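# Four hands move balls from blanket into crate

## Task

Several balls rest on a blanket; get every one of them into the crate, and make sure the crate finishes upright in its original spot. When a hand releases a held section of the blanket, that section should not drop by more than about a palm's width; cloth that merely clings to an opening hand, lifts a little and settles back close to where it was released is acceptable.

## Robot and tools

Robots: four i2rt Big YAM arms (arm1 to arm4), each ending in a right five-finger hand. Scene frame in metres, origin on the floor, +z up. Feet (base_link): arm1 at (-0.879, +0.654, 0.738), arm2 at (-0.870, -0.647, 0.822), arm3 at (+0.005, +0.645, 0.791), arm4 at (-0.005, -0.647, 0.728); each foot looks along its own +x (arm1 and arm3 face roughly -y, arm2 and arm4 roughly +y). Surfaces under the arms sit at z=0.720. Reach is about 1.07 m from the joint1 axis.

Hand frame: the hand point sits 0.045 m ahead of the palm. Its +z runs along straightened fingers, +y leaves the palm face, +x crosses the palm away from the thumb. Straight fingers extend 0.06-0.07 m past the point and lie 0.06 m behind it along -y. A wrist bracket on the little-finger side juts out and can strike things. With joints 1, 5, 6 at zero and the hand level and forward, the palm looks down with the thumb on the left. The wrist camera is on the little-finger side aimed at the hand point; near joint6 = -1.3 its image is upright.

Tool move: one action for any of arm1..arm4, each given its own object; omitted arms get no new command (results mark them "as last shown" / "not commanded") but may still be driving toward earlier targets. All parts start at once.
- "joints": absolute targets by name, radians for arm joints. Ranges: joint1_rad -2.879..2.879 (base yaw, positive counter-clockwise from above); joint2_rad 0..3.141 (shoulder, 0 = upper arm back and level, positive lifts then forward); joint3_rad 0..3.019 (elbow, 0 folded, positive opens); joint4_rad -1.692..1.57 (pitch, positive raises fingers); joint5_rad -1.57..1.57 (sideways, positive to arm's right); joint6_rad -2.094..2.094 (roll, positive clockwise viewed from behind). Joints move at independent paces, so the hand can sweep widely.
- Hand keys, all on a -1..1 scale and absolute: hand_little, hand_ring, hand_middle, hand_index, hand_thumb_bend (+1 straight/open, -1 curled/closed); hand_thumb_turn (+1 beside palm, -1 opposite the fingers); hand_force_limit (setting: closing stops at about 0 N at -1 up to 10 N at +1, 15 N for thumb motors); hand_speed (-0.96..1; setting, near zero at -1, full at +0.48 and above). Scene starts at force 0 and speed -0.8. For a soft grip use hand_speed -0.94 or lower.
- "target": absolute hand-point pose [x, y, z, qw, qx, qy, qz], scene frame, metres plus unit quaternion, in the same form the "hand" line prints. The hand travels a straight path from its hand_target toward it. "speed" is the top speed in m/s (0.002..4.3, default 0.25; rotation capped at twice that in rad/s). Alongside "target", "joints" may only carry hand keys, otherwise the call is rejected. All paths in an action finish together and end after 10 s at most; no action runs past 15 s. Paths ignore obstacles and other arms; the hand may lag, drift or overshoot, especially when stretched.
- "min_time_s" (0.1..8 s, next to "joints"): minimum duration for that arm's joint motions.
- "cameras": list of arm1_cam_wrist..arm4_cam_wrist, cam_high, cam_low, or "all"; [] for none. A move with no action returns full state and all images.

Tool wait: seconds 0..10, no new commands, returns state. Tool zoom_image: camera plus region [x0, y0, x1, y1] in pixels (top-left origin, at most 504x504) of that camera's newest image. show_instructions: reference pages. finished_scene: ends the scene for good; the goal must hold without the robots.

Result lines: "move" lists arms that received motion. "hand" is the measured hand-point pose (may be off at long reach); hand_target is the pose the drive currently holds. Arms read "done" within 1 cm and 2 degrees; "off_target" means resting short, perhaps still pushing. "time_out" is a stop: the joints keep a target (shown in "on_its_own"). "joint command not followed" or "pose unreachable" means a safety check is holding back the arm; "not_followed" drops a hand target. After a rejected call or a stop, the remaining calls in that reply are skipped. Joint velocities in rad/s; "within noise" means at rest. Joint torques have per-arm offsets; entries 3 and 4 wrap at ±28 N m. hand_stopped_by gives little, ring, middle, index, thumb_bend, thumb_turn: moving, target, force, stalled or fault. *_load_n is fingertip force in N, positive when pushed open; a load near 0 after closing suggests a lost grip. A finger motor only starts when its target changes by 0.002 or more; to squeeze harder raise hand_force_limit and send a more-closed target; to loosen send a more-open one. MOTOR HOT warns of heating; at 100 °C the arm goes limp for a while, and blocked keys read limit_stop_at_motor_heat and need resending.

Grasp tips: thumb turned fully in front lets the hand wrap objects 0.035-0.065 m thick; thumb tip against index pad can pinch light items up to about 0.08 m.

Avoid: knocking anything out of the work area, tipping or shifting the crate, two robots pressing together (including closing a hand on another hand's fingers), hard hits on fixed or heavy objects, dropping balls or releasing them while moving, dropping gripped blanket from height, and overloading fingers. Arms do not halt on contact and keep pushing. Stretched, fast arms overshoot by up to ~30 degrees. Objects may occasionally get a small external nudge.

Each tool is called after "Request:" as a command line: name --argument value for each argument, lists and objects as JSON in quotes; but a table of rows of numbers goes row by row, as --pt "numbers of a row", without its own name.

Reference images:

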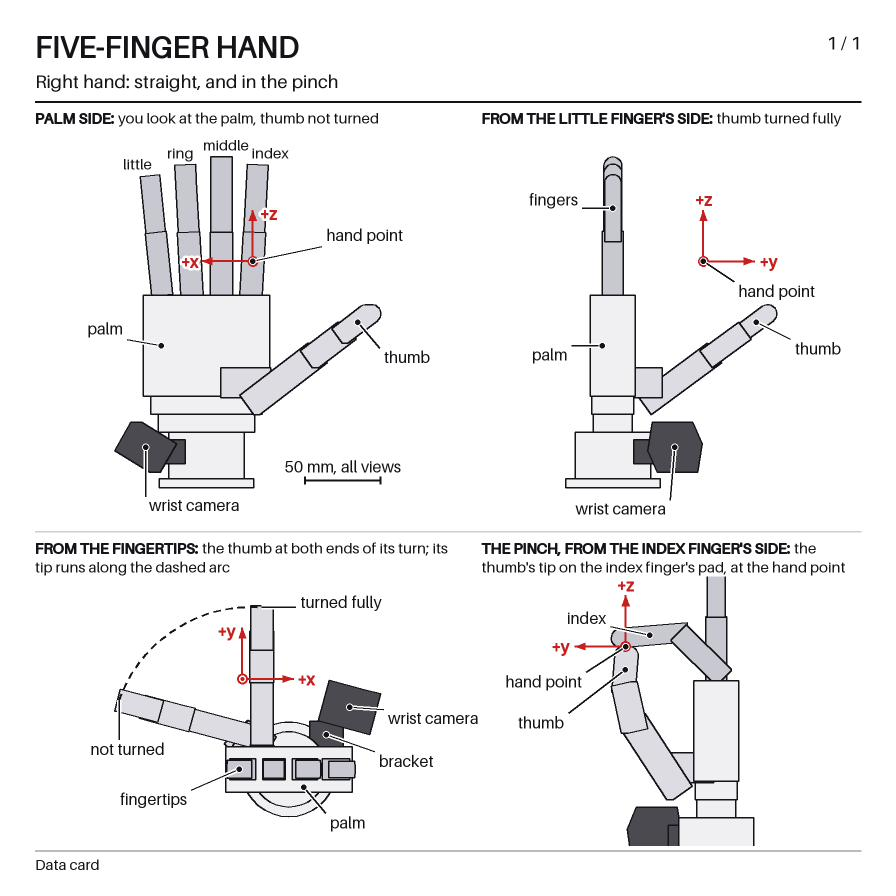

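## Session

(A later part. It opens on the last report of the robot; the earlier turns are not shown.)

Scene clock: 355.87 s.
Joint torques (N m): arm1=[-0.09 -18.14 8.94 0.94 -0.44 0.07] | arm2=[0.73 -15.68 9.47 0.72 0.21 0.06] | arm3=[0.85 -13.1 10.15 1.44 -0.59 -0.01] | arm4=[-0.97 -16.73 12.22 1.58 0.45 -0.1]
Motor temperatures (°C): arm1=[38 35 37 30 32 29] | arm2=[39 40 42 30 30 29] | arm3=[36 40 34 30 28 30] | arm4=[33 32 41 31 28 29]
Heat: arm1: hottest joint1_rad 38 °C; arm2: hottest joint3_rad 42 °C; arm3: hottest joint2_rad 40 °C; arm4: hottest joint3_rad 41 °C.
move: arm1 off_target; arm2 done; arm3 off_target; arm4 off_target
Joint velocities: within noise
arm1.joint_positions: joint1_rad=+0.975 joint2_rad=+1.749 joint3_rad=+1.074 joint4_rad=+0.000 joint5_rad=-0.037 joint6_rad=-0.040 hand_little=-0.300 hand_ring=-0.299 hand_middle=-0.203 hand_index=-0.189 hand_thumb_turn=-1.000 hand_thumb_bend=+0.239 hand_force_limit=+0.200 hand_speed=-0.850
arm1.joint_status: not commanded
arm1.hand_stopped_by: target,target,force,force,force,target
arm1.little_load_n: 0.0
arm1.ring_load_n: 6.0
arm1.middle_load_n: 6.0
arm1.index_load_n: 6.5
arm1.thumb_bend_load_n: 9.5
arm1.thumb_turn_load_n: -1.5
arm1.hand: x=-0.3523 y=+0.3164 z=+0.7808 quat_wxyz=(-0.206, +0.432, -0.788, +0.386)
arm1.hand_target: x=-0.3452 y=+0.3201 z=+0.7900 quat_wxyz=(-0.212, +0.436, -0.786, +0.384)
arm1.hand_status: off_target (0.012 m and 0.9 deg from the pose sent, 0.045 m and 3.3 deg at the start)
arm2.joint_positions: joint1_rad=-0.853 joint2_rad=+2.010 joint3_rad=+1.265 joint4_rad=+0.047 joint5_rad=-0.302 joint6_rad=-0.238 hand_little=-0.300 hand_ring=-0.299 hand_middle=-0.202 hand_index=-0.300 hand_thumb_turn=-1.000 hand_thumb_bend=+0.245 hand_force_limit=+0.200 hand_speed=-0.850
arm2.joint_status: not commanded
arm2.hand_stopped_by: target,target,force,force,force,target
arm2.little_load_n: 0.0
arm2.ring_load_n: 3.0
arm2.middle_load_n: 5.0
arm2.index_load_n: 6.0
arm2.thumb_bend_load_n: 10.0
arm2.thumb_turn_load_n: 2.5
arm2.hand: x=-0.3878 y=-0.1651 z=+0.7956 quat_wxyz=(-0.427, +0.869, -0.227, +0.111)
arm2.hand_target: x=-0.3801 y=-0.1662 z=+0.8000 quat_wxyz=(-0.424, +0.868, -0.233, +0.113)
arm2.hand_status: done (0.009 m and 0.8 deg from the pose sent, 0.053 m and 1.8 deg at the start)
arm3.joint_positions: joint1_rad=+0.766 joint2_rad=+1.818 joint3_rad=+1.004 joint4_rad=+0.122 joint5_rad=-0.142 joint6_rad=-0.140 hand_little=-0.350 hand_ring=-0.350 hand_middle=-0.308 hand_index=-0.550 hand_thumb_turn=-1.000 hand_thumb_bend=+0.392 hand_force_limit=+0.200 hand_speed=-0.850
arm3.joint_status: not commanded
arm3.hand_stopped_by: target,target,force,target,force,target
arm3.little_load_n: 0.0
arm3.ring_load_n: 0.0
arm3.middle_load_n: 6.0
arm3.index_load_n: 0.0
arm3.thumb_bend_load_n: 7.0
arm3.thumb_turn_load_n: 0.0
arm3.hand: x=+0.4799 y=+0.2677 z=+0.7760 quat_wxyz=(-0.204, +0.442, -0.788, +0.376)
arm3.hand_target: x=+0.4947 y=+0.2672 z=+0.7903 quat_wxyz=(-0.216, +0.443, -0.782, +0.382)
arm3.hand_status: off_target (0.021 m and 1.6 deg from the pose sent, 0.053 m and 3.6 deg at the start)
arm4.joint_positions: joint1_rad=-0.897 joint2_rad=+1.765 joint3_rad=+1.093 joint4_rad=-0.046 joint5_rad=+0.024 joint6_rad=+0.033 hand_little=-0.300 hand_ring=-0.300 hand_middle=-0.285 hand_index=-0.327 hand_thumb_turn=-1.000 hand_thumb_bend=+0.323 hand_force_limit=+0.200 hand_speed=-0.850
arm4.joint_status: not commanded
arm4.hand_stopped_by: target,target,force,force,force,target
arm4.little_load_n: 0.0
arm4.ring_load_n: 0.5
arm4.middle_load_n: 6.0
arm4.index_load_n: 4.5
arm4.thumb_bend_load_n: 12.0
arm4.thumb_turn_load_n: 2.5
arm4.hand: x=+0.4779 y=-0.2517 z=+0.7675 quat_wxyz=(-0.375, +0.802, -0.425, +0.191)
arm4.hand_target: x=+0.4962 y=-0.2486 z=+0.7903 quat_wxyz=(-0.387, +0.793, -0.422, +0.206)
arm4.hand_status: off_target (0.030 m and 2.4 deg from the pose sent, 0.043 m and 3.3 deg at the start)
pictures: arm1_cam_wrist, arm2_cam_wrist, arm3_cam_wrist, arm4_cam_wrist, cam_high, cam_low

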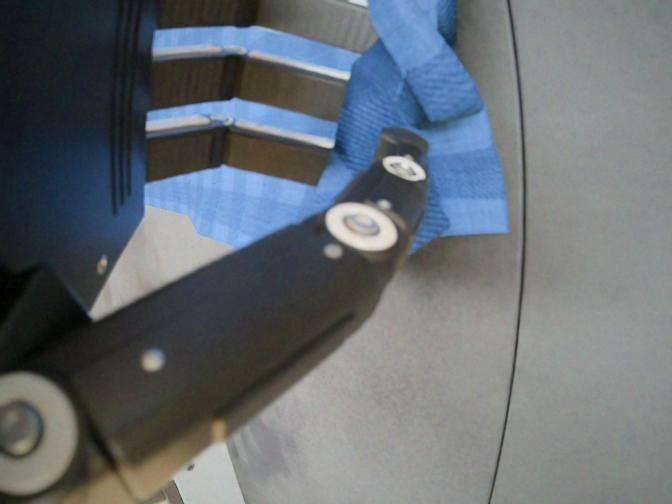

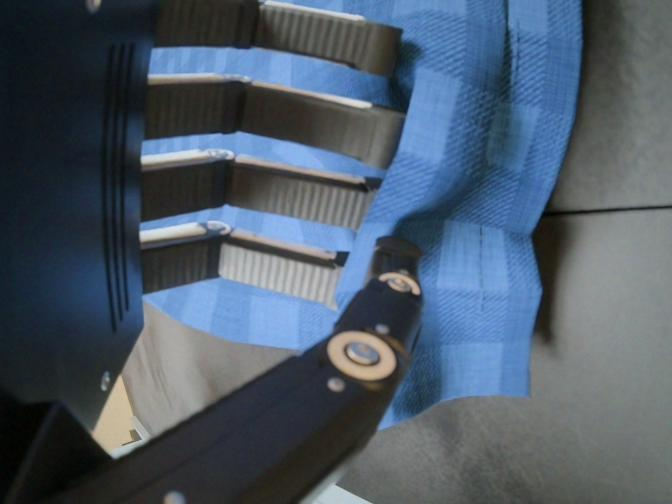

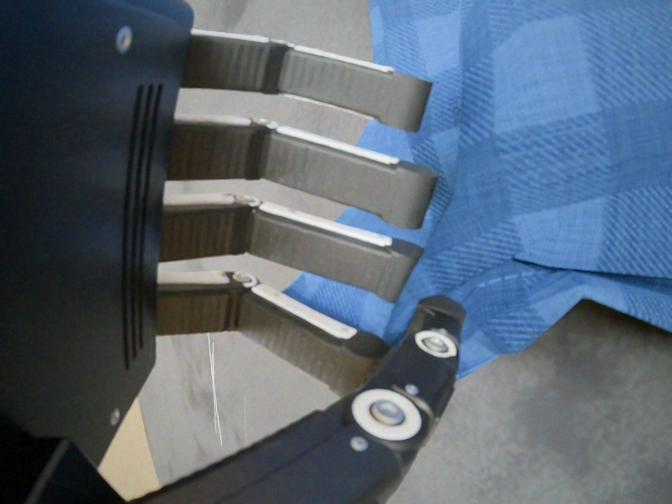

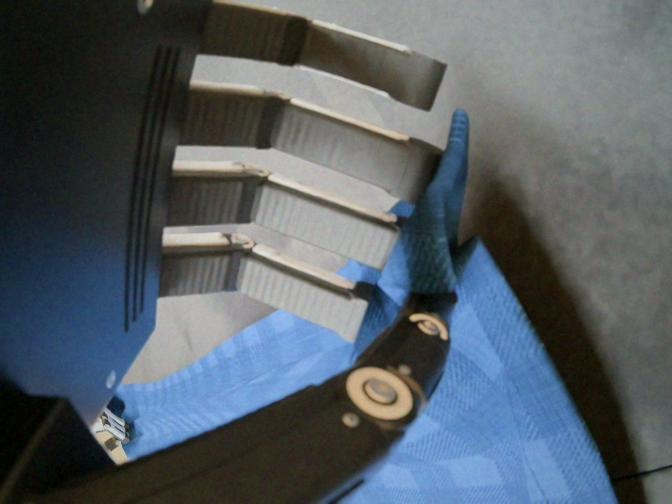

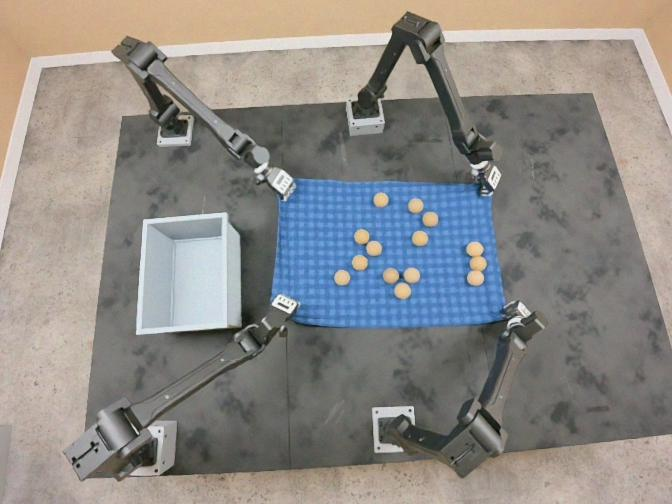

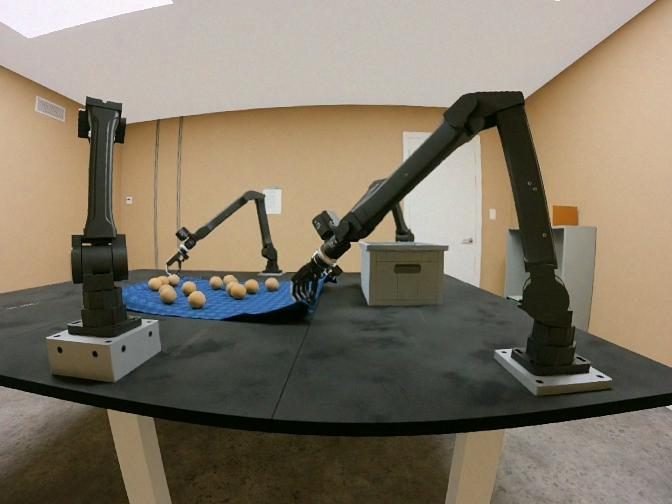

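Request:
move --arm1 '{"target": [-0.370, 0.243, 0.942, 0.2125, -0.4358, 0.7861, -0.3834], "speed": 0.12}' --arm2 '{"target": [-0.378, -0.196, 0.945, 0.4234, -0.8682, 0.2326, -0.1134], "speed": 0.12}' --arm3 '{"target": [0.415, 0.21, 0.945, 0.1853, -0.3799, 0.8146, -0.3973], "speed": 0.12}' --arm4 '{"target": [0.435, -0.207, 0.952, 0.4005, -0.8211, 0.3656, -0.1783], "speed": 0.12}' --cameras '["all"]'

Scene clock: 425.33 s.
Joint torques (N m): arm1=[-1.38 -19.55 11.95 1.33 -0.3 -0.04] | arm2=[0.5 -15.09 12.53 0.85 -0.2 -0.03] | arm3=[0.5 -11.87 13.57 1.68 -0.61 -0.03] | arm4=[-0.5 -15.74 15.32 1.85 0.19 -0.14]
Motor temperatures (°C): arm1=[38 37 41 29 32 29] | arm2=[39 45 41 29 30 29] | arm3=[36 43 39 29 28 30] | arm4=[33 33 48 31 28 28]
Heat: arm1: hottest joint3_rad 41 °C; arm2: hottest joint2_rad 45 °C; arm3: hottest joint2_rad 43 °C; arm4: hottest joint3_rad 48 °C.
move: arm1 off_target; arm2 off_target; arm3 off_target; arm4 off_target
Joint velocities: within noise
arm1.joint_positions: joint1_rad=+0.850 joint2_rad=+1.661 joint3_rad=+1.361 joint4_rad=-0.430 joint5_rad=-0.153 joint6_rad=-0.120 hand_little=-0.300 hand_ring=-0.299 hand_middle=-0.203 hand_index=-0.189 hand_thumb_turn=-1.000 hand_thumb_bend=+0.239 hand_force_limit=+0.200 hand_speed=-0.850
arm1.joint_status: not commanded
arm1.hand_stopped_by: target,target,force,force,force,target
arm1.little_load_n: 0.0
arm1.ring_load_n: 5.0
arm1.middle_load_n: 5.0
arm1.index_load_n: 5.5
arm1.thumb_bend_load_n: 9.0
arm1.thumb_turn_load_n: -1.5
arm1.hand: x=-0.3749 y=+0.2550 z=+0.9089 quat_wxyz=(-0.207, +0.439, -0.796, +0.361)
arm1.hand_target: x=-0.3709 y=+0.2439 z=+0.9418 quat_wxyz=(-0.212, +0.436, -0.786, +0.384)
arm1.hand_status: off_target (0.036 m and 2.9 deg from the pose sent, 0.178 m and 0.9 deg at the start)
arm2.joint_positions: joint1_rad=-0.894 joint2_rad=+1.783 joint3_rad=+1.322 joint4_rad=-0.284 joint5_rad=-0.326 joint6_rad=-0.259 hand_little=-0.300 hand_ring=-0.299 hand_middle=-0.202 hand_index=-0.299 hand_thumb_turn=-1.000 hand_thumb_bend=+0.245 hand_force_limit=+0.200 hand_speed=-0.850
arm2.joint_status: not commanded
arm2.hand_stopped_by: target,target,force,force,force,target
arm2.little_load_n: 0.0
arm2.ring_load_n: 2.5
arm2.middle_load_n: 3.0
arm2.index_load_n: 6.5
arm2.thumb_bend_load_n: 9.5
arm2.thumb_turn_load_n: 2.0
arm2.hand: x=-0.3920 y=-0.1989 z=+0.9202 quat_wxyz=(-0.411, +0.874, -0.237, +0.102)
arm2.hand_target: x=-0.3786 y=-0.1965 z=+0.9452 quat_wxyz=(-0.424, +0.868, -0.233, +0.114)
arm2.hand_status: off_target (0.029 m and 2.1 deg from the pose sent, 0.153 m and 0.8 deg at the start)
arm3.joint_positions: joint1_rad=+0.608 joint2_rad=+1.540 joint3_rad=+1.096 joint4_rad=-0.280 joint5_rad=-0.146 joint6_rad=-0.140 hand_little=-0.350 hand_ring=-0.350 hand_middle=-0.308 hand_index=-0.550 hand_thumb_turn=-1.000 hand_thumb_bend=+0.392 hand_force_limit=+0.200 hand_speed=-0.850
arm3.joint_status: not commanded
arm3.hand_stopped_by: target,target,force,target,force,target
arm3.little_load_n: 0.0
arm3.ring_load_n: 0.0
arm3.middle_load_n: 4.5
arm3.index_load_n: 0.0
arm3.thumb_bend_load_n: 5.5
arm3.thumb_turn_load_n: 0.0
arm3.hand: x=+0.3986 y=+0.2184 z=+0.9141 quat_wxyz=(-0.172, +0.381, -0.827, +0.376)
arm3.hand_target: x=+0.4140 y=+0.2111 z=+0.9451 quat_wxyz=(-0.185, +0.380, -0.815, +0.397)
arm3.hand_status: off_target (0.036 m and 3.2 deg from the pose sent, 0.190 m and 8.4 deg at the start)
arm4.joint_positions: joint1_rad=-0.798 joint2_rad=+1.554 joint3_rad=+1.268 joint4_rad=-0.460 joint5_rad=+0.004 joint6_rad=+0.019 hand_little=-0.300 hand_ring=-0.300 hand_middle=-0.285 hand_index=-0.327 hand_thumb_turn=-1.000 hand_thumb_bend=+0.323 hand_force_limit=+0.200 hand_speed=-0.850
arm4.joint_status: not commanded
arm4.hand_stopped_by: target,target,force,force,force,target
arm4.little_load_n: 0.0
arm4.ring_load_n: 0.0
arm4.middle_load_n: 6.5
arm4.index_load_n: 4.0
arm4.thumb_bend_load_n: 12.0
arm4.thumb_turn_load_n: 2.0
arm4.hand: x=+0.4199 y=-0.2174 z=+0.9141 quat_wxyz=(-0.374, +0.831, -0.377, +0.162)
arm4.hand_target: x=+0.4336 y=-0.2084 z=+0.9521 quat_wxyz=(-0.401, +0.821, -0.366, +0.179)
arm4.hand_status: off_target (0.042 m and 4.0 deg from the pose sent, 0.195 m and 7.9 deg at the start)
pictures: arm1_cam_wrist, arm2_cam_wrist, arm3_cam_wrist, arm4_cam_wrist, cam_high, cam_low

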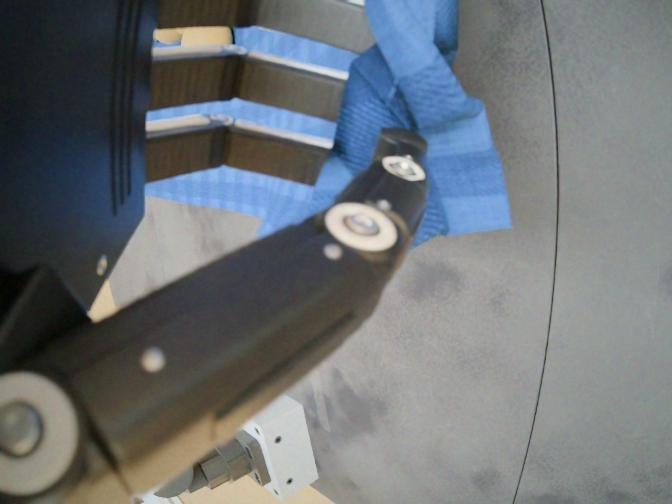

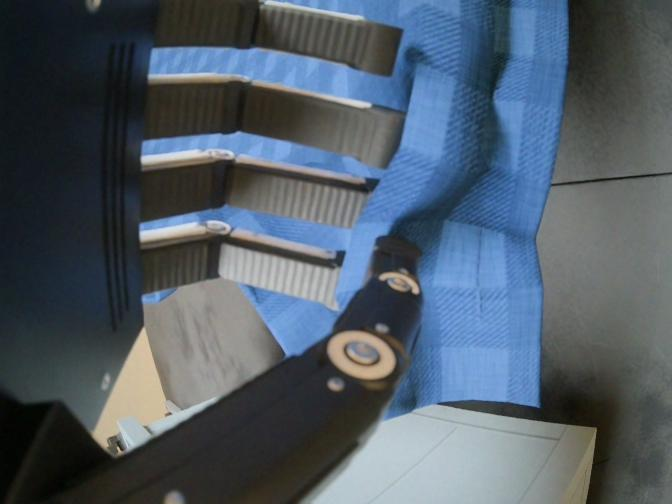

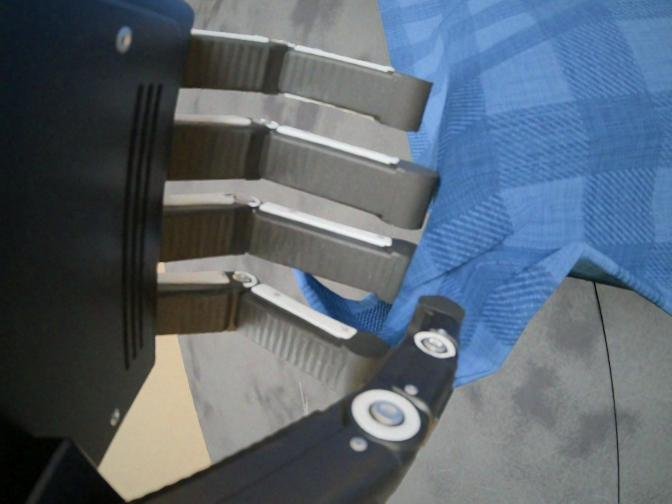

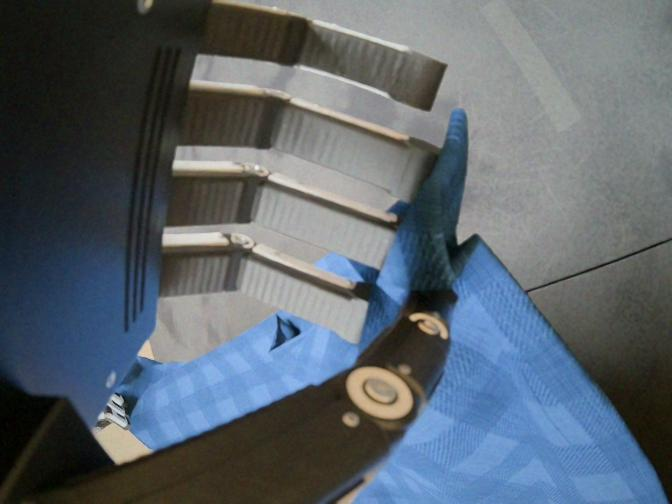

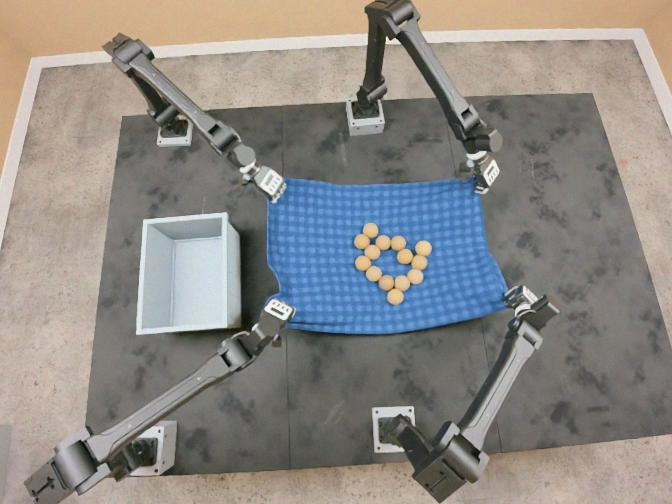

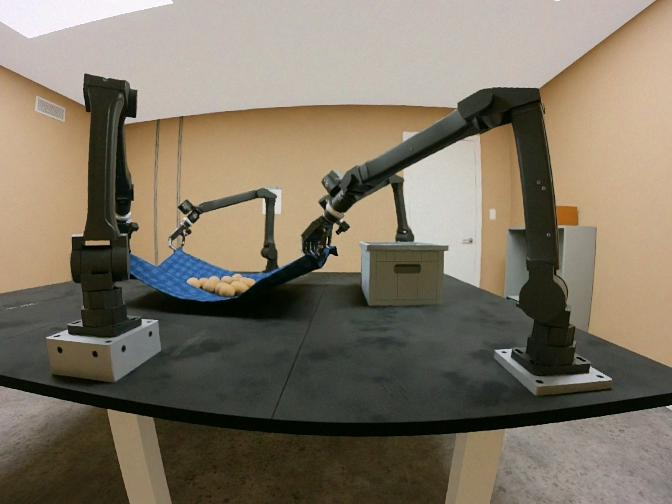

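Request:
move --arm1 '{"target": [-0.396, 0.16, 1.16, 0.1783, -0.3656, 0.8211, -0.4005], "speed": 0.13}' --arm2 '{"target": [-0.387, -0.168, 1.155, 0.4234, -0.8682, 0.2326, -0.1134], "speed": 0.13}' --arm3 '{"target": [0.386, 0.148, 1.16, 0.1571, -0.3221, 0.8391, -0.4092], "speed": 0.13}' --arm4 '{"target": [0.404, -0.161, 1.165, 0.4119, -0.8446, 0.3074, -0.1499], "speed": 0.13}' --cameras '["cam_high", "cam_low", "arm3_cam_wrist"]'

Scene clock: 442.10 s.
Joint torques (N m): arm1=[-2.37 -19.84 12.63 1.48 0.11 0.04] | arm2=[2.61 -14.39 14.49 1.05 -0.11 0.27] | arm3=[0.32 -11.16 14.58 1.81 -0.34 0.04] | arm4=[-0.67 -15.03 15.82 2.11 0.25 -0.14]
Motor temperatures (°C): arm1=[38 39 44 29 32 29] | arm2=[39 43 43 29 30 29] | arm3=[36 42 44 29 28 30] | arm4=[33 33 54 31 28 28]
Heat: arm1: hottest joint3_rad 44 °C; arm2: hottest joint2_rad 43 °C; arm3: hottest joint3_rad 44 °C; arm4: hottest joint3_rad 54 °C.
move: arm1 off_target; arm2 off_target; arm3 off_target; arm4 off_target
Joint velocities: within noise
arm1.joint_positions: joint1_rad=+0.763 joint2_rad=+1.783 joint3_rad=+2.118 joint4_rad=-1.052 joint5_rad=-0.105 joint6_rad=-0.080 hand_little=-0.300 hand_ring=-0.299 hand_middle=-0.203 hand_index=-0.189 hand_thumb_turn=-1.000 hand_thumb_bend=+0.239 hand_force_limit=+0.200 hand_speed=-0.850
arm1.joint_status: not commanded
arm1.hand_stopped_by: target,target,force,force,force,target
arm1.little_load_n: 1.0
arm1.ring_load_n: 7.5
arm1.middle_load_n: 5.0
arm1.index_load_n: 4.0
arm1.thumb_bend_load_n: 8.0
arm1.thumb_turn_load_n: -0.5
arm1.hand: x=-0.3876 y=+0.1757 z=+1.1345 quat_wxyz=(-0.180, +0.379, -0.825, +0.380)
arm1.hand_target: x=-0.3968 y=+0.1612 z=+1.1597 quat_wxyz=(-0.178, +0.365, -0.821, +0.401)
arm1.hand_status: off_target (0.031 m and 2.9 deg from the pose sent, 0.269 m and 10.5 deg at the start)
arm2.joint_positions: joint1_rad=-0.871 joint2_rad=+1.719 joint3_rad=+1.799 joint4_rad=-0.819 joint5_rad=-0.292 joint6_rad=-0.254 hand_little=-0.300 hand_ring=-0.299 hand_middle=-0.202 hand_index=-0.299 hand_thumb_turn=-1.000 hand_thumb_bend=+0.245 hand_force_limit=+0.200 hand_speed=-0.850
arm2.joint_status: not commanded
arm2.hand_stopped_by: target,target,force,force,force,target
arm2.little_load_n: 0.0
arm2.ring_load_n: 2.0
arm2.middle_load_n: 1.5
arm2.index_load_n: 7.0
arm2.thumb_bend_load_n: 9.0
arm2.thumb_turn_load_n: 1.5
arm2.hand: x=-0.3853 y=-0.1808 z=+1.1292 quat_wxyz=(-0.408, +0.875, -0.235, +0.111)
arm2.hand_target: x=-0.3878 y=-0.1689 z=+1.1547 quat_wxyz=(-0.424, +0.868, -0.233, +0.113)
arm2.hand_status: off_target (0.029 m and 2.0 deg from the pose sent, 0.237 m and 2.1 deg at the start)
arm3.joint_positions: joint1_rad=+0.524 joint2_rad=+1.532 joint3_rad=+1.679 joint4_rad=-0.852 joint5_rad=-0.110 joint6_rad=-0.114 hand_little=-0.350 hand_ring=-0.350 hand_middle=-0.308 hand_index=-0.550 hand_thumb_turn=-1.000 hand_thumb_bend=+0.392 hand_force_limit=+0.200 hand_speed=-0.850
arm3.joint_status: not commanded
arm3.hand_stopped_by: target,target,force,target,force,target
arm3.little_load_n: 0.0
arm3.ring_load_n: 0.0
arm3.middle_load_n: 5.0
arm3.index_load_n: 0.0
arm3.thumb_bend_load_n: 6.0
arm3.thumb_turn_load_n: 0.0
arm3.hand: x=+0.3761 y=+0.1526 z=+1.1368 quat_wxyz=(-0.147, +0.327, -0.846, +0.394)
arm3.hand_target: x=+0.3852 y=+0.1488 z=+1.1599 quat_wxyz=(-0.157, +0.322, -0.839, +0.410)
arm3.hand_status: off_target (0.026 m and 2.3 deg from the pose sent, 0.256 m and 8.0 deg at the start)
arm4.joint_positions: joint1_rad=-0.721 joint2_rad=+1.624 joint3_rad=+1.940 joint4_rad=-1.050 joint5_rad=-0.051 joint6_rad=-0.020 hand_little=-0.300 hand_ring=-0.300 hand_middle=-0.285 hand_index=-0.327 hand_thumb_turn=-1.000 hand_thumb_bend=+0.323 hand_force_limit=+0.200 hand_speed=-0.850
arm4.joint_status: not commanded
arm4.hand_stopped_by: target,target,force,force,force,target
arm4.little_load_n: 0.0
arm4.ring_load_n: 0.0
arm4.middle_load_n: 6.5
arm4.index_load_n: 3.5
arm4.thumb_bend_load_n: 12.0
arm4.thumb_turn_load_n: 2.0
arm4.hand: x=+0.3933 y=-0.1656 z=+1.1380 quat_wxyz=(-0.391, +0.853, -0.317, +0.134)
arm4.hand_target: x=+0.4029 y=-0.1622 z=+1.1648 quat_wxyz=(-0.412, +0.844, -0.308, +0.150)
arm4.hand_status: off_target (0.029 m and 3.3 deg from the pose sent, 0.258 m and 9.3 deg at the start)
pictures: arm3_cam_wrist, cam_high, cam_low

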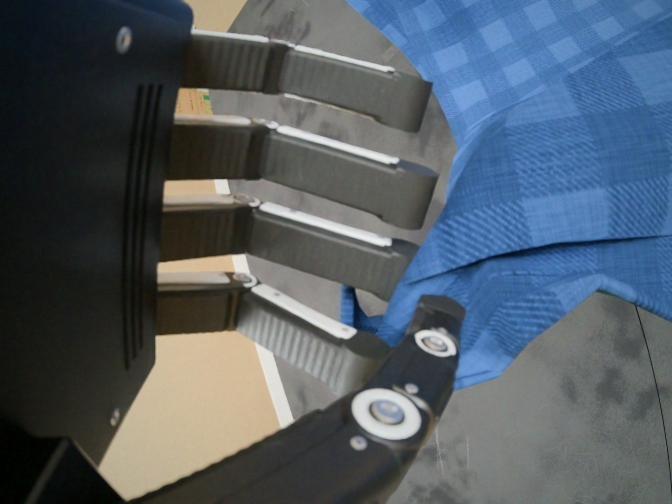

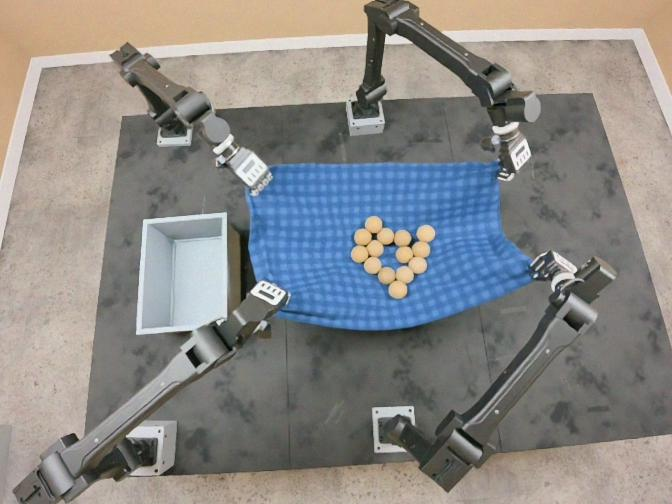

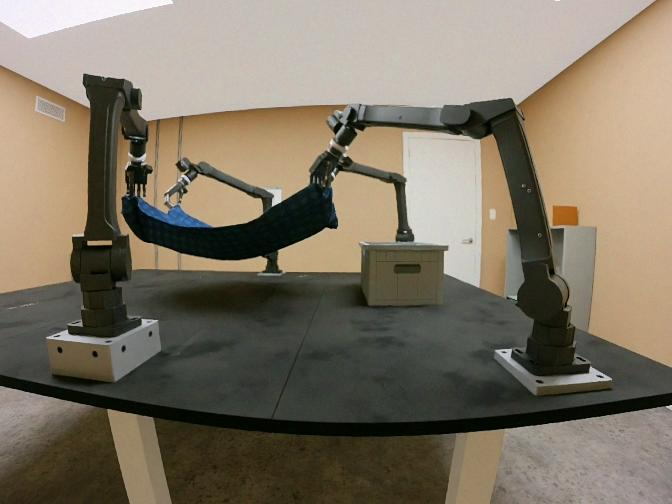

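Request:
move --arm1 '{"target": [-0.666, 0.118, 1.20, 0.1134, -0.2326, 0.8682, -0.4234], "speed": 0.13}' --arm2 '{"target": [-0.660, -0.225, 1.20, 0.4288, -0.8792, 0.1869, -0.0912], "speed": 0.13}' --arm3 '{"target": [0.103, 0.115, 1.20, 0.0761, -0.1561, 0.8852, -0.4317], "speed": 0.13}' --arm4 '{"target": [0.124, -0.225, 1.20, 0.4303, -0.8823, 0.1715, -0.0836], "speed": 0.13}' --cameras '["cam_high", "cam_low", "arm1_cam_wrist", "arm2_cam_wrist"]'

Scene clock: 475.00 s.
Joint torques (N m): arm1=[-2.32 -18.73 8.54 1.63 0.14 -0.2] | arm2=[2.2 -7.47 9.42 1.26 -0.05 0.26] | arm3=[0.44 -10.81 12.16 1.54 -0.57 -0.09] | arm4=[-1.08 -9.82 9.4 2.07 0.5 0]
Motor temperatures (°C): arm1=[38 41 48 29 31 29] | arm2=[38 42 51 29 30 29] | arm3=[36 42 51 29 28 29] | arm4=[33 33 56 31 28 28]
Heat: arm1: hottest joint3_rad 48 °C; arm2: hottest joint3_rad 51 °C; arm3: hottest joint3_rad 51 °C; arm4: hottest joint3_rad 56 °C.
move: arm1 off_target; arm2 done; arm3 off_target; arm4 done
Joint velocities: within noise
arm1.joint_positions: joint1_rad=+0.338 joint2_rad=+1.549 joint3_rad=+1.949 joint4_rad=-1.112 joint5_rad=-0.192 joint6_rad=-0.132 hand_little=-0.300 hand_ring=-0.299 hand_middle=-0.203 hand_index=-0.189 hand_thumb_turn=-1.000 hand_thumb_bend=+0.239 hand_force_limit=+0.200 hand_speed=-0.850
arm1.joint_status: not commanded
arm1.hand_stopped_by: target,target,force,force,force,target
arm1.little_load_n: 2.0
arm1.ring_load_n: 4.5
arm1.middle_load_n: 6.0
arm1.index_load_n: 3.5
arm1.thumb_bend_load_n: 7.5
arm1.thumb_turn_load_n: -0.5
arm1.hand: x=-0.6471 y=+0.1123 z=+1.1827 quat_wxyz=(-0.126, +0.235, -0.873, +0.408)
arm1.hand_target: x=-0.6653 y=+0.1181 z=+1.1995 quat_wxyz=(-0.113, +0.233, -0.868, +0.423)
arm1.hand_status: off_target (0.026 m and 2.3 deg from the pose sent, 0.292 m and 19.7 deg at the start)
arm2.joint_positions: joint1_rad=-0.538 joint2_rad=+1.161 joint3_rad=+1.387 joint4_rad=-0.888 joint5_rad=-0.117 joint6_rad=-0.109 hand_little=-0.300 hand_ring=-0.299 hand_middle=-0.202 hand_index=-0.299 hand_thumb_turn=-1.000 hand_thumb_bend=+0.245 hand_force_limit=+0.200 hand_speed=-0.850
arm2.joint_status: not commanded
arm2.hand_stopped_by: target,target,force,force,force,target
arm2.little_load_n: 0.0
arm2.ring_load_n: 2.0
arm2.middle_load_n: 1.5
arm2.index_load_n: 6.5
arm2.thumb_bend_load_n: 9.0
arm2.thumb_turn_load_n: 1.0
arm2.hand: x=-0.6516 y=-0.2237 z=+1.2010 quat_wxyz=(-0.431, +0.878, -0.182, +0.100)
arm2.hand_target: x=-0.6598 y=-0.2250 z=+1.2000 quat_wxyz=(-0.429, +0.879, -0.187, +0.091)
arm2.hand_status: done (0.009 m and 1.2 deg from the pose sent, 0.287 m and 6.4 deg at the start)
arm3.joint_positions: joint1_rad=+0.010 joint2_rad=+1.370 joint3_rad=+1.616 joint4_rad=-0.959 joint5_rad=-0.207 joint6_rad=-0.178 hand_little=-0.350 hand_ring=-0.350 hand_middle=-0.308 hand_index=-0.550 hand_thumb_turn=-1.000 hand_thumb_bend=+0.392 hand_force_limit=+0.200 hand_speed=-0.850
arm3.joint_status: not commanded
arm3.hand_stopped_by: target,target,force,target,force,target
arm3.little_load_n: 0.0
arm3.ring_load_n: 0.5
arm3.middle_load_n: 5.5
arm3.index_load_n: 0.0
arm3.thumb_bend_load_n: 6.5
arm3.thumb_turn_load_n: 0.0
arm3.hand: x=+0.0965 y=+0.1092 z=+1.1769 quat_wxyz=(-0.071, +0.151, -0.894, +0.416)
arm3.hand_target: x=+0.1027 y=+0.1154 z=+1.1996 quat_wxyz=(-0.076, +0.156, -0.885, +0.432)
arm3.hand_status: off_target (0.025 m and 2.3 deg from the pose sent, 0.283 m and 22.2 deg at the start)
arm4.joint_positions: joint1_rad=-0.328 joint2_rad=+1.182 joint3_rad=+1.647 joint4_rad=-1.154 joint5_rad=-0.003 joint6_rad=+0.013 hand_little=-0.300 hand_ring=-0.300 hand_middle=-0.285 hand_index=-0.327 hand_thumb_turn=-1.000 hand_thumb_bend=+0.323 hand_force_limit=+0.200 hand_speed=-0.850
arm4.joint_status: not commanded
arm4.hand_stopped_by: target,target,force,force,force,target
arm4.little_load_n: 0.5
arm4.ring_load_n: 0.0
arm4.middle_load_n: 6.5
arm4.index_load_n: 5.0
arm4.thumb_bend_load_n: 12.5
arm4.thumb_turn_load_n: 2.0
arm4.hand: x=+0.1194 y=-0.2186 z=+1.1959 quat_wxyz=(-0.427, +0.886, -0.165, +0.076)
arm4.hand_target: x=+0.1238 y=-0.2250 z=+1.2000 quat_wxyz=(-0.430, +0.882, -0.171, +0.084)
arm4.hand_status: done (0.009 m and 1.3 deg from the pose sent, 0.283 m and 18.5 deg at the start)
pictures: arm1_cam_wrist, arm2_cam_wrist, cam_high, cam_low

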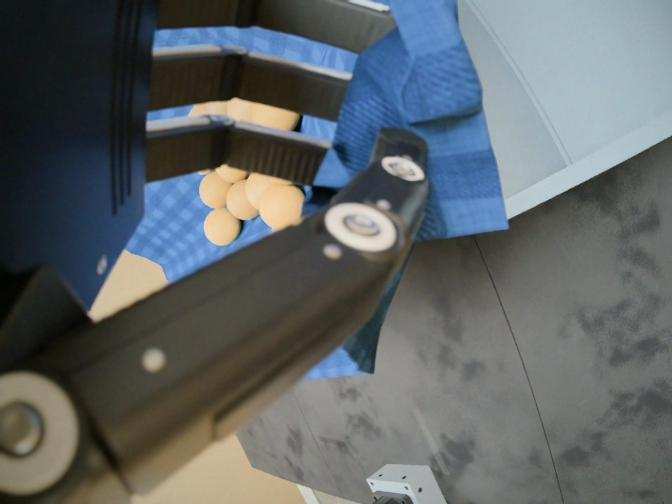

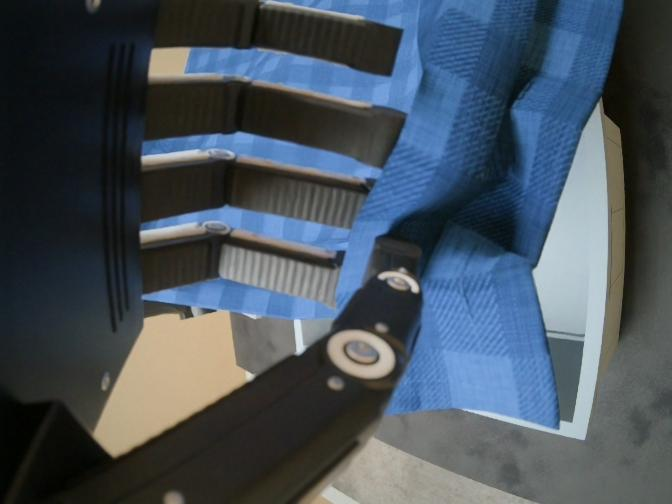

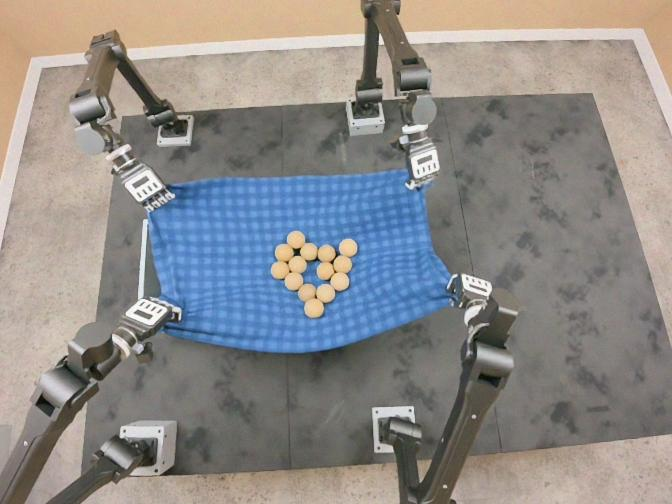

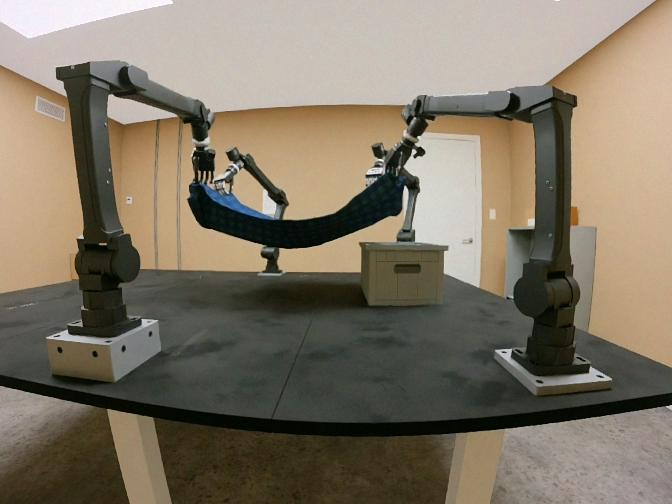

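Request:
move --arm1 '{"target": [-0.640, 0.118, 1.085, 0.1134, -0.2326, 0.8682, -0.4234], "speed": 0.12}' --arm2 '{"target": [-0.635, -0.215, 1.075, 0.4288, -0.8792, 0.1869, -0.0912], "speed": 0.12}' --arm3 '{"target": [0.135, 0.113, 1.262, 0.0761, -0.1561, 0.8852, -0.4317], "speed": 0.12}' --arm4 '{"target": [0.155, -0.22, 1.255, 0.4303, -0.8823, 0.1715, -0.0836], "speed": 0.12}' --cameras '["cam_high", "cam_low", "arm1_cam_wrist", "arm2_cam_wrist"]'

Scene clock: 491.23 s.
Joint torques (N m): arm1=[-1.08 -17.32 9.01 2.48 0.31 -0.03] | arm2=[1.08 -7.36 9.63 2.13 -0.32 0.02] | arm3=[1.2 -9.23 14.38 1.66 -0.42 0.07] | arm4=[-1.79 -9.23 15.09 2.04 0.31 -0.19]
Motor temperatures (°C): arm1=[38 41 46 29 31 29] | arm2=[38 41 49 29 30 29] | arm3=[36 42 50 29 28 29] | arm4=[33 33 56 31 28 28]
Heat: arm1: hottest joint3_rad 46 °C; arm2: hottest joint3_rad 49 °C; arm3: hottest joint3_rad 50 °C; arm4: hottest joint3_rad 56 °C.
move: arm1 off_target; arm2 done; arm3 off_target; arm4 off_target
Joint velocities: within noise
arm1.joint_positions: joint1_rad=+0.371 joint2_rad=+1.472 joint3_rad=+1.561 joint4_rad=-0.804 joint5_rad=-0.158 joint6_rad=-0.115 hand_little=-0.300 hand_ring=-0.299 hand_middle=-0.203 hand_index=-0.189 hand_thumb_turn=-1.000 hand_thumb_bend=+0.239 hand_force_limit=+0.200 hand_speed=-0.850
arm1.joint_status: not commanded
arm1.hand_stopped_by: target,target,force,force,force,target
arm1.little_load_n: 2.0
arm1.ring_load_n: 4.5
arm1.middle_load_n: 5.5
arm1.index_load_n: 3.5
arm1.thumb_bend_load_n: 7.5
arm1.thumb_turn_load_n: -0.5
arm1.hand: x=-0.6336 y=+0.1180 z=+1.0702 quat_wxyz=(-0.120, +0.236, -0.875, +0.406)
arm1.hand_target: x=-0.6399 y=+0.1182 z=+1.0848 quat_wxyz=(-0.113, +0.233, -0.868, +0.423)
arm1.hand_status: off_target (0.016 m and 2.3 deg from the pose sent, 0.098 m and 2.3 deg at the start)
arm2.joint_positions: joint1_rad=-0.565 joint2_rad=+1.193 joint3_rad=+1.086 joint4_rad=-0.576 joint5_rad=-0.141 joint6_rad=-0.113 hand_little=-0.300 hand_ring=-0.299 hand_middle=-0.202 hand_index=-0.299 hand_thumb_turn=-1.000 hand_thumb_bend=+0.245 hand_force_limit=+0.200 hand_speed=-0.850
arm2.joint_status: not commanded
arm2.hand_stopped_by: target,target,force,force,force,target
arm2.little_load_n: 0.0
arm2.ring_load_n: 1.0
arm2.middle_load_n: 1.5
arm2.index_load_n: 7.0
arm2.thumb_bend_load_n: 9.0
arm2.thumb_turn_load_n: 1.0
arm2.hand: x=-0.6353 y=-0.2158 z=+1.0750 quat_wxyz=(-0.424, +0.881, -0.189, +0.093)
arm2.hand_target: x=-0.6351 y=-0.2150 z=+1.0750 quat_wxyz=(-0.429, +0.879, -0.187, +0.091)
arm2.hand_status: done (0.001 m and 0.7 deg from the pose sent, 0.127 m and 1.2 deg at the start)
arm3.joint_positions: joint1_rad=+0.076 joint2_rad=+1.417 joint3_rad=+1.829 joint4_rad=-1.123 joint5_rad=-0.154 joint6_rad=-0.150 hand_little=-0.350 hand_ring=-0.350 hand_middle=-0.308 hand_index=-0.550 hand_thumb_turn=-1.000 hand_thumb_bend=+0.392 hand_force_limit=+0.200 hand_speed=-0.850
arm3.joint_status: not commanded
arm3.hand_stopped_by: target,target,force,target,force,target
arm3.little_load_n: 0.0
arm3.ring_load_n: 0.0
arm3.middle_load_n: 6.0
arm3.index_load_n: 0.0
arm3.thumb_bend_load_n: 6.5
arm3.thumb_turn_load_n: 0.0
arm3.hand: x=+0.1231 y=+0.1146 z=+1.2363 quat_wxyz=(-0.067, +0.156, -0.894, +0.413)
arm3.hand_target: x=+0.1346 y=+0.1141 z=+1.2616 quat_wxyz=(-0.076, +0.156, -0.885, +0.432)
arm3.hand_status: off_target (0.028 m and 2.6 deg from the pose sent, 0.093 m and 2.3 deg at the start)
arm4.joint_positions: joint1_rad=-0.394 joint2_rad=+1.280 joint3_rad=+1.836 joint4_rad=-1.297 joint5_rad=-0.057 joint6_rad=-0.013 hand_little=-0.300 hand_ring=-0.300 hand_middle=-0.285 hand_index=-0.327 hand_thumb_turn=-1.000 hand_thumb_bend=+0.323 hand_force_limit=+0.200 hand_speed=-0.850
arm4.joint_status: not commanded
arm4.hand_stopped_by: target,target,force,force,force,target
arm4.little_load_n: 0.0
arm4.ring_load_n: 0.0
arm4.middle_load_n: 6.5
arm4.index_load_n: 5.0
arm4.thumb_bend_load_n: 12.0
arm4.thumb_turn_load_n: 2.0
arm4.hand: x=+0.1422 y=-0.2188 z=+1.2253 quat_wxyz=(-0.406, +0.895, -0.175, +0.066)
arm4.hand_target: x=+0.1540 y=-0.2212 z=+1.2543 quat_wxyz=(-0.431, +0.882, -0.172, +0.084)
arm4.hand_status: off_target (0.032 m and 3.8 deg from the pose sent, 0.069 m and 1.3 deg at the start)
pictures: arm1_cam_wrist, arm2_cam_wrist, cam_high, cam_low

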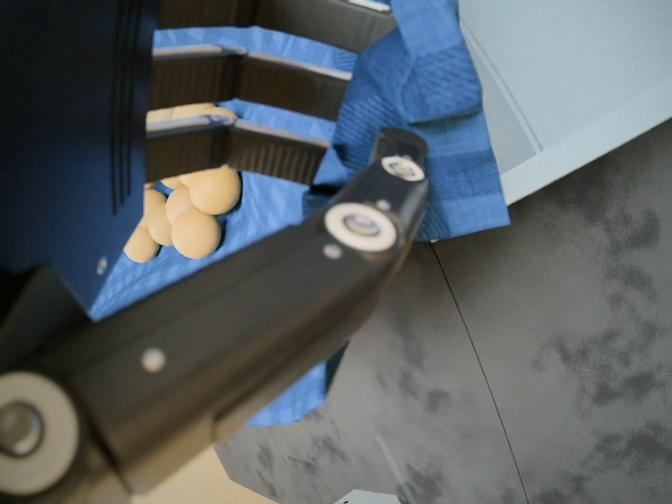

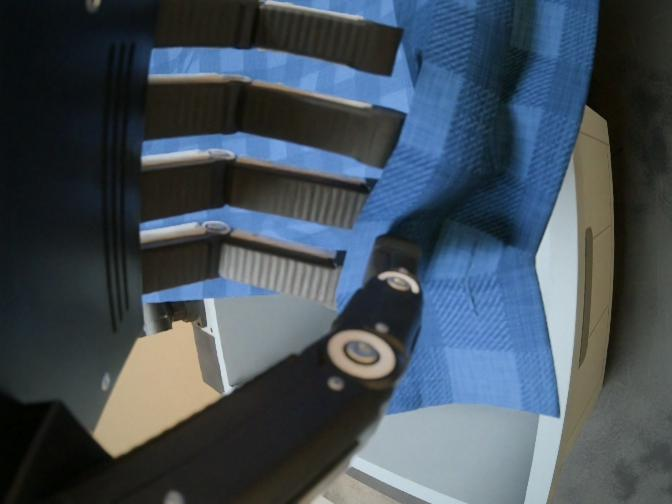

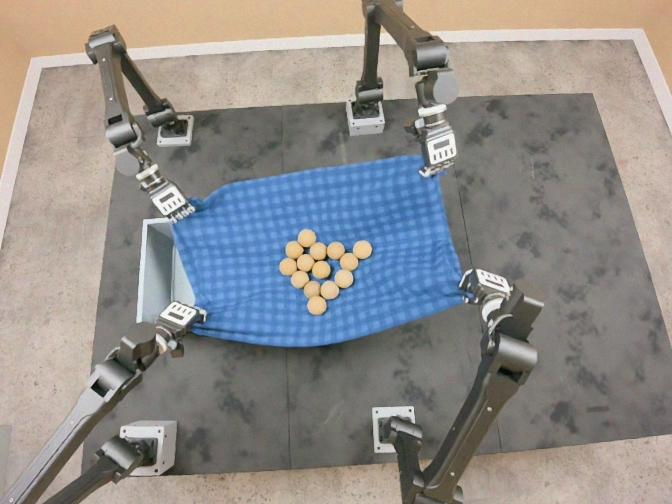

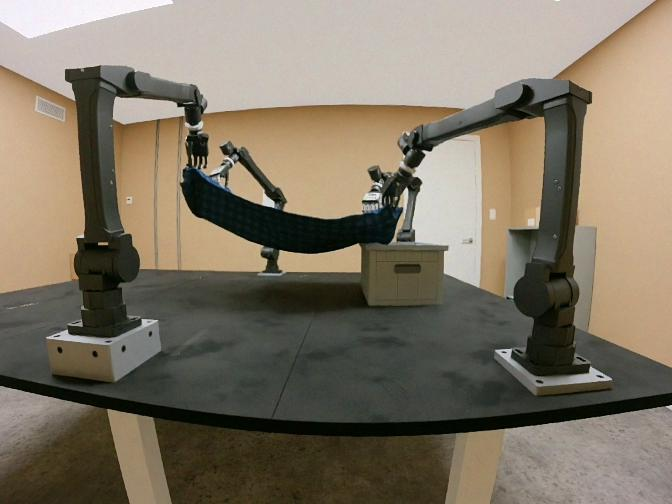

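Request:
move --arm3 '{"target": [0.142, 0.110, 1.385, 0.0761, -0.1561, 0.8852, -0.4317], "speed": 0.1}' --arm4 '{"target": [0.160, -0.215, 1.388, 0.4303, -0.8823, 0.1715, -0.0836], "speed": 0.1}' --cameras '["cam_high", "cam_low", "arm1_cam_wrist", "arm2_cam_wrist"]'

Scene clock: 503.47 s.
Joint torques (N m): arm1=[-1.32 -17.26 9.06 2.32 0.34 -0.08] | arm2=[1.14 -7.41 9.65 2.02 -0.32 0.06] | arm3=[1.55 -10.75 9.96 1.74 -0.51 0.08] | arm4=[-2.14 -10.34 9.89 1.98 0.42 -0.11]
Motor temperatures (°C): arm1=[38 39 45 29 31 29] | arm2=[38 40 48 29 30 29] | arm3=[36 41 51 29 28 29] | arm4=[33 33 60 31 28 28]
Heat: arm1: hottest joint3_rad 45 °C; arm2: hottest joint3_rad 48 °C; arm3: hottest joint3_rad 51 °C; arm4: hottest joint3_rad 60 °C.
move: arm3 off_target; arm4 off_target
Joint velocities: within noise
arm1, arm2: as last shown
arm1.joint_positions: joint1_rad=+0.374 joint2_rad=+1.472 joint3_rad=+1.561 joint4_rad=-0.801 joint5_rad=-0.159 joint6_rad=-0.111 hand_little=-0.300 hand_ring=-0.299 hand_middle=-0.203 hand_index=-0.189 hand_thumb_turn=-1.000 hand_thumb_bend=+0.239 hand_force_limit=+0.200 hand_speed=-0.850
arm1.little_load_n: 3.0
arm1.ring_load_n: 6.0
arm1.middle_load_n: 4.5
arm1.thumb_turn_load_n: 0.0
arm1.hand: x=-0.6311 y=+0.1183 z=+1.0712 quat_wxyz=(-0.122, +0.236, -0.874, +0.407)
arm2.joint_positions: joint1_rad=-0.565 joint2_rad=+1.193 joint3_rad=+1.086 joint4_rad=-0.573 joint5_rad=-0.141 joint6_rad=-0.116 hand_little=-0.300 hand_ring=-0.299 hand_middle=-0.202 hand_index=-0.299 hand_thumb_turn=-1.000 hand_thumb_bend=+0.245 hand_force_limit=+0.200 hand_speed=-0.850
arm2.ring_load_n: 0.5
arm2.middle_load_n: 1.0
arm2.index_load_n: 7.5
arm2.thumb_bend_load_n: 8.5
arm2.hand: x=-0.6345 y=-0.2156 z=+1.0754 quat_wxyz=(-0.425, +0.881, -0.187, +0.094)
arm2.hand_target: x=-0.6351 y=-0.2150 z=+1.0751 quat_wxyz=(-0.429, +0.879, -0.187, +0.091)
arm3.joint_positions: joint1_rad=+0.088 joint2_rad=+1.806 joint3_rad=+2.798 joint4_rad=-1.683 joint5_rad=-0.138 joint6_rad=-0.141 hand_little=-0.350 hand_ring=-0.350 hand_middle=-0.308 hand_index=-0.550 hand_thumb_turn=-1.000 hand_thumb_bend=+0.392 hand_force_limit=+0.200 hand_speed=-0.850
arm3.joint_status: not commanded
arm3.hand_stopped_by: target,target,force,target,force,target
arm3.little_load_n: 0.5
arm3.ring_load_n: 0.0
arm3.middle_load_n: 6.5
arm3.index_load_n: 0.0
arm3.thumb_bend_load_n: 7.0
arm3.thumb_turn_load_n: 0.0
arm3.hand: x=+0.1280 y=+0.1056 z=+1.3735 quat_wxyz=(-0.064, +0.155, -0.891, +0.422)
arm3.hand_target: x=+0.1416 y=+0.1107 z=+1.3845 quat_wxyz=(-0.077, +0.156, -0.884, +0.433)
arm3.hand_status: off_target (0.019 m and 1.9 deg from the pose sent, 0.150 m and 2.6 deg at the start)
arm4.joint_positions: joint1_rad=-0.404 joint2_rad=+1.620 joint3_rad=+2.697 joint4_rad=-1.686 joint5_rad=-0.079 joint6_rad=-0.013 hand_little=-0.300 hand_ring=-0.300 hand_middle=-0.285 hand_index=-0.327 hand_thumb_turn=-1.000 hand_thumb_bend=+0.323 hand_force_limit=+0.200 hand_speed=-0.850
arm4.joint_status: not commanded
arm4.hand_stopped_by: target,target,force,force,force,target
arm4.little_load_n: 0.0
arm4.ring_load_n: 0.0
arm4.middle_load_n: 6.0
arm4.index_load_n: 4.5
arm4.thumb_bend_load_n: 12.5
arm4.thumb_turn_load_n: 2.5
arm4.hand: x=+0.1474 y=-0.2078 z=+1.3756 quat_wxyz=(-0.465, +0.867, -0.167, +0.073)
arm4.hand_target: x=+0.1594 y=-0.2157 z=+1.3867 quat_wxyz=(-0.476, +0.858, -0.172, +0.089)
arm4.hand_status: off_target (0.019 m and 4.5 deg from the pose sent, 0.164 m and 3.8 deg at the start; a joint's target at an end of its range on 45 of 77 steps)
pictures: arm1_cam_wrist, arm2_cam_wrist, cam_high, cam_low

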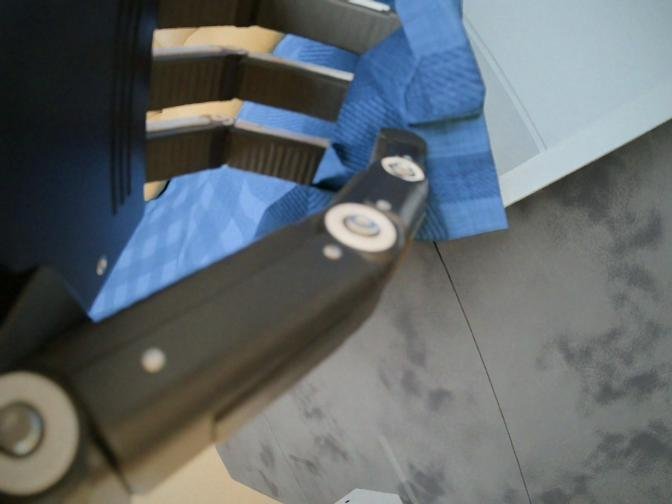

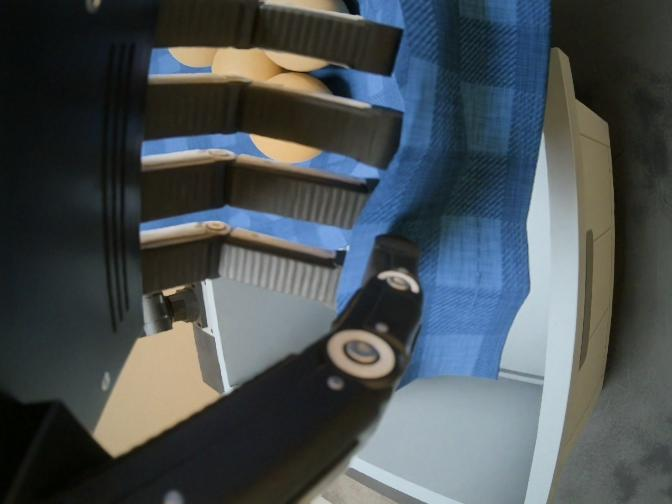

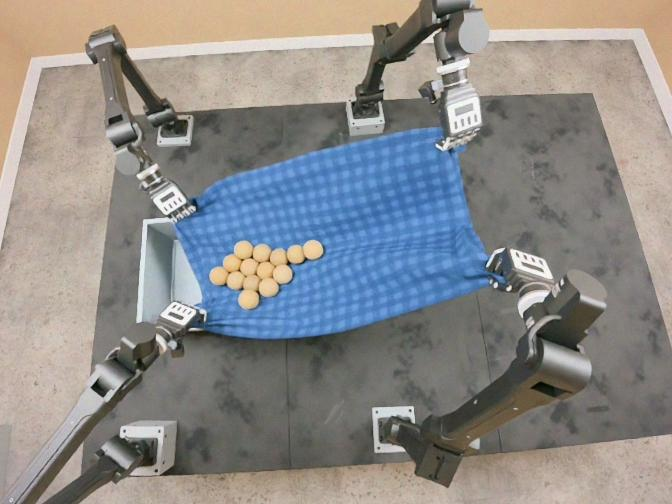

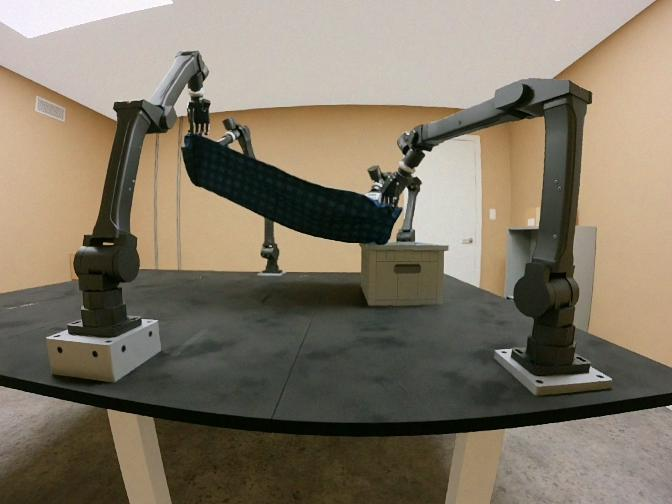

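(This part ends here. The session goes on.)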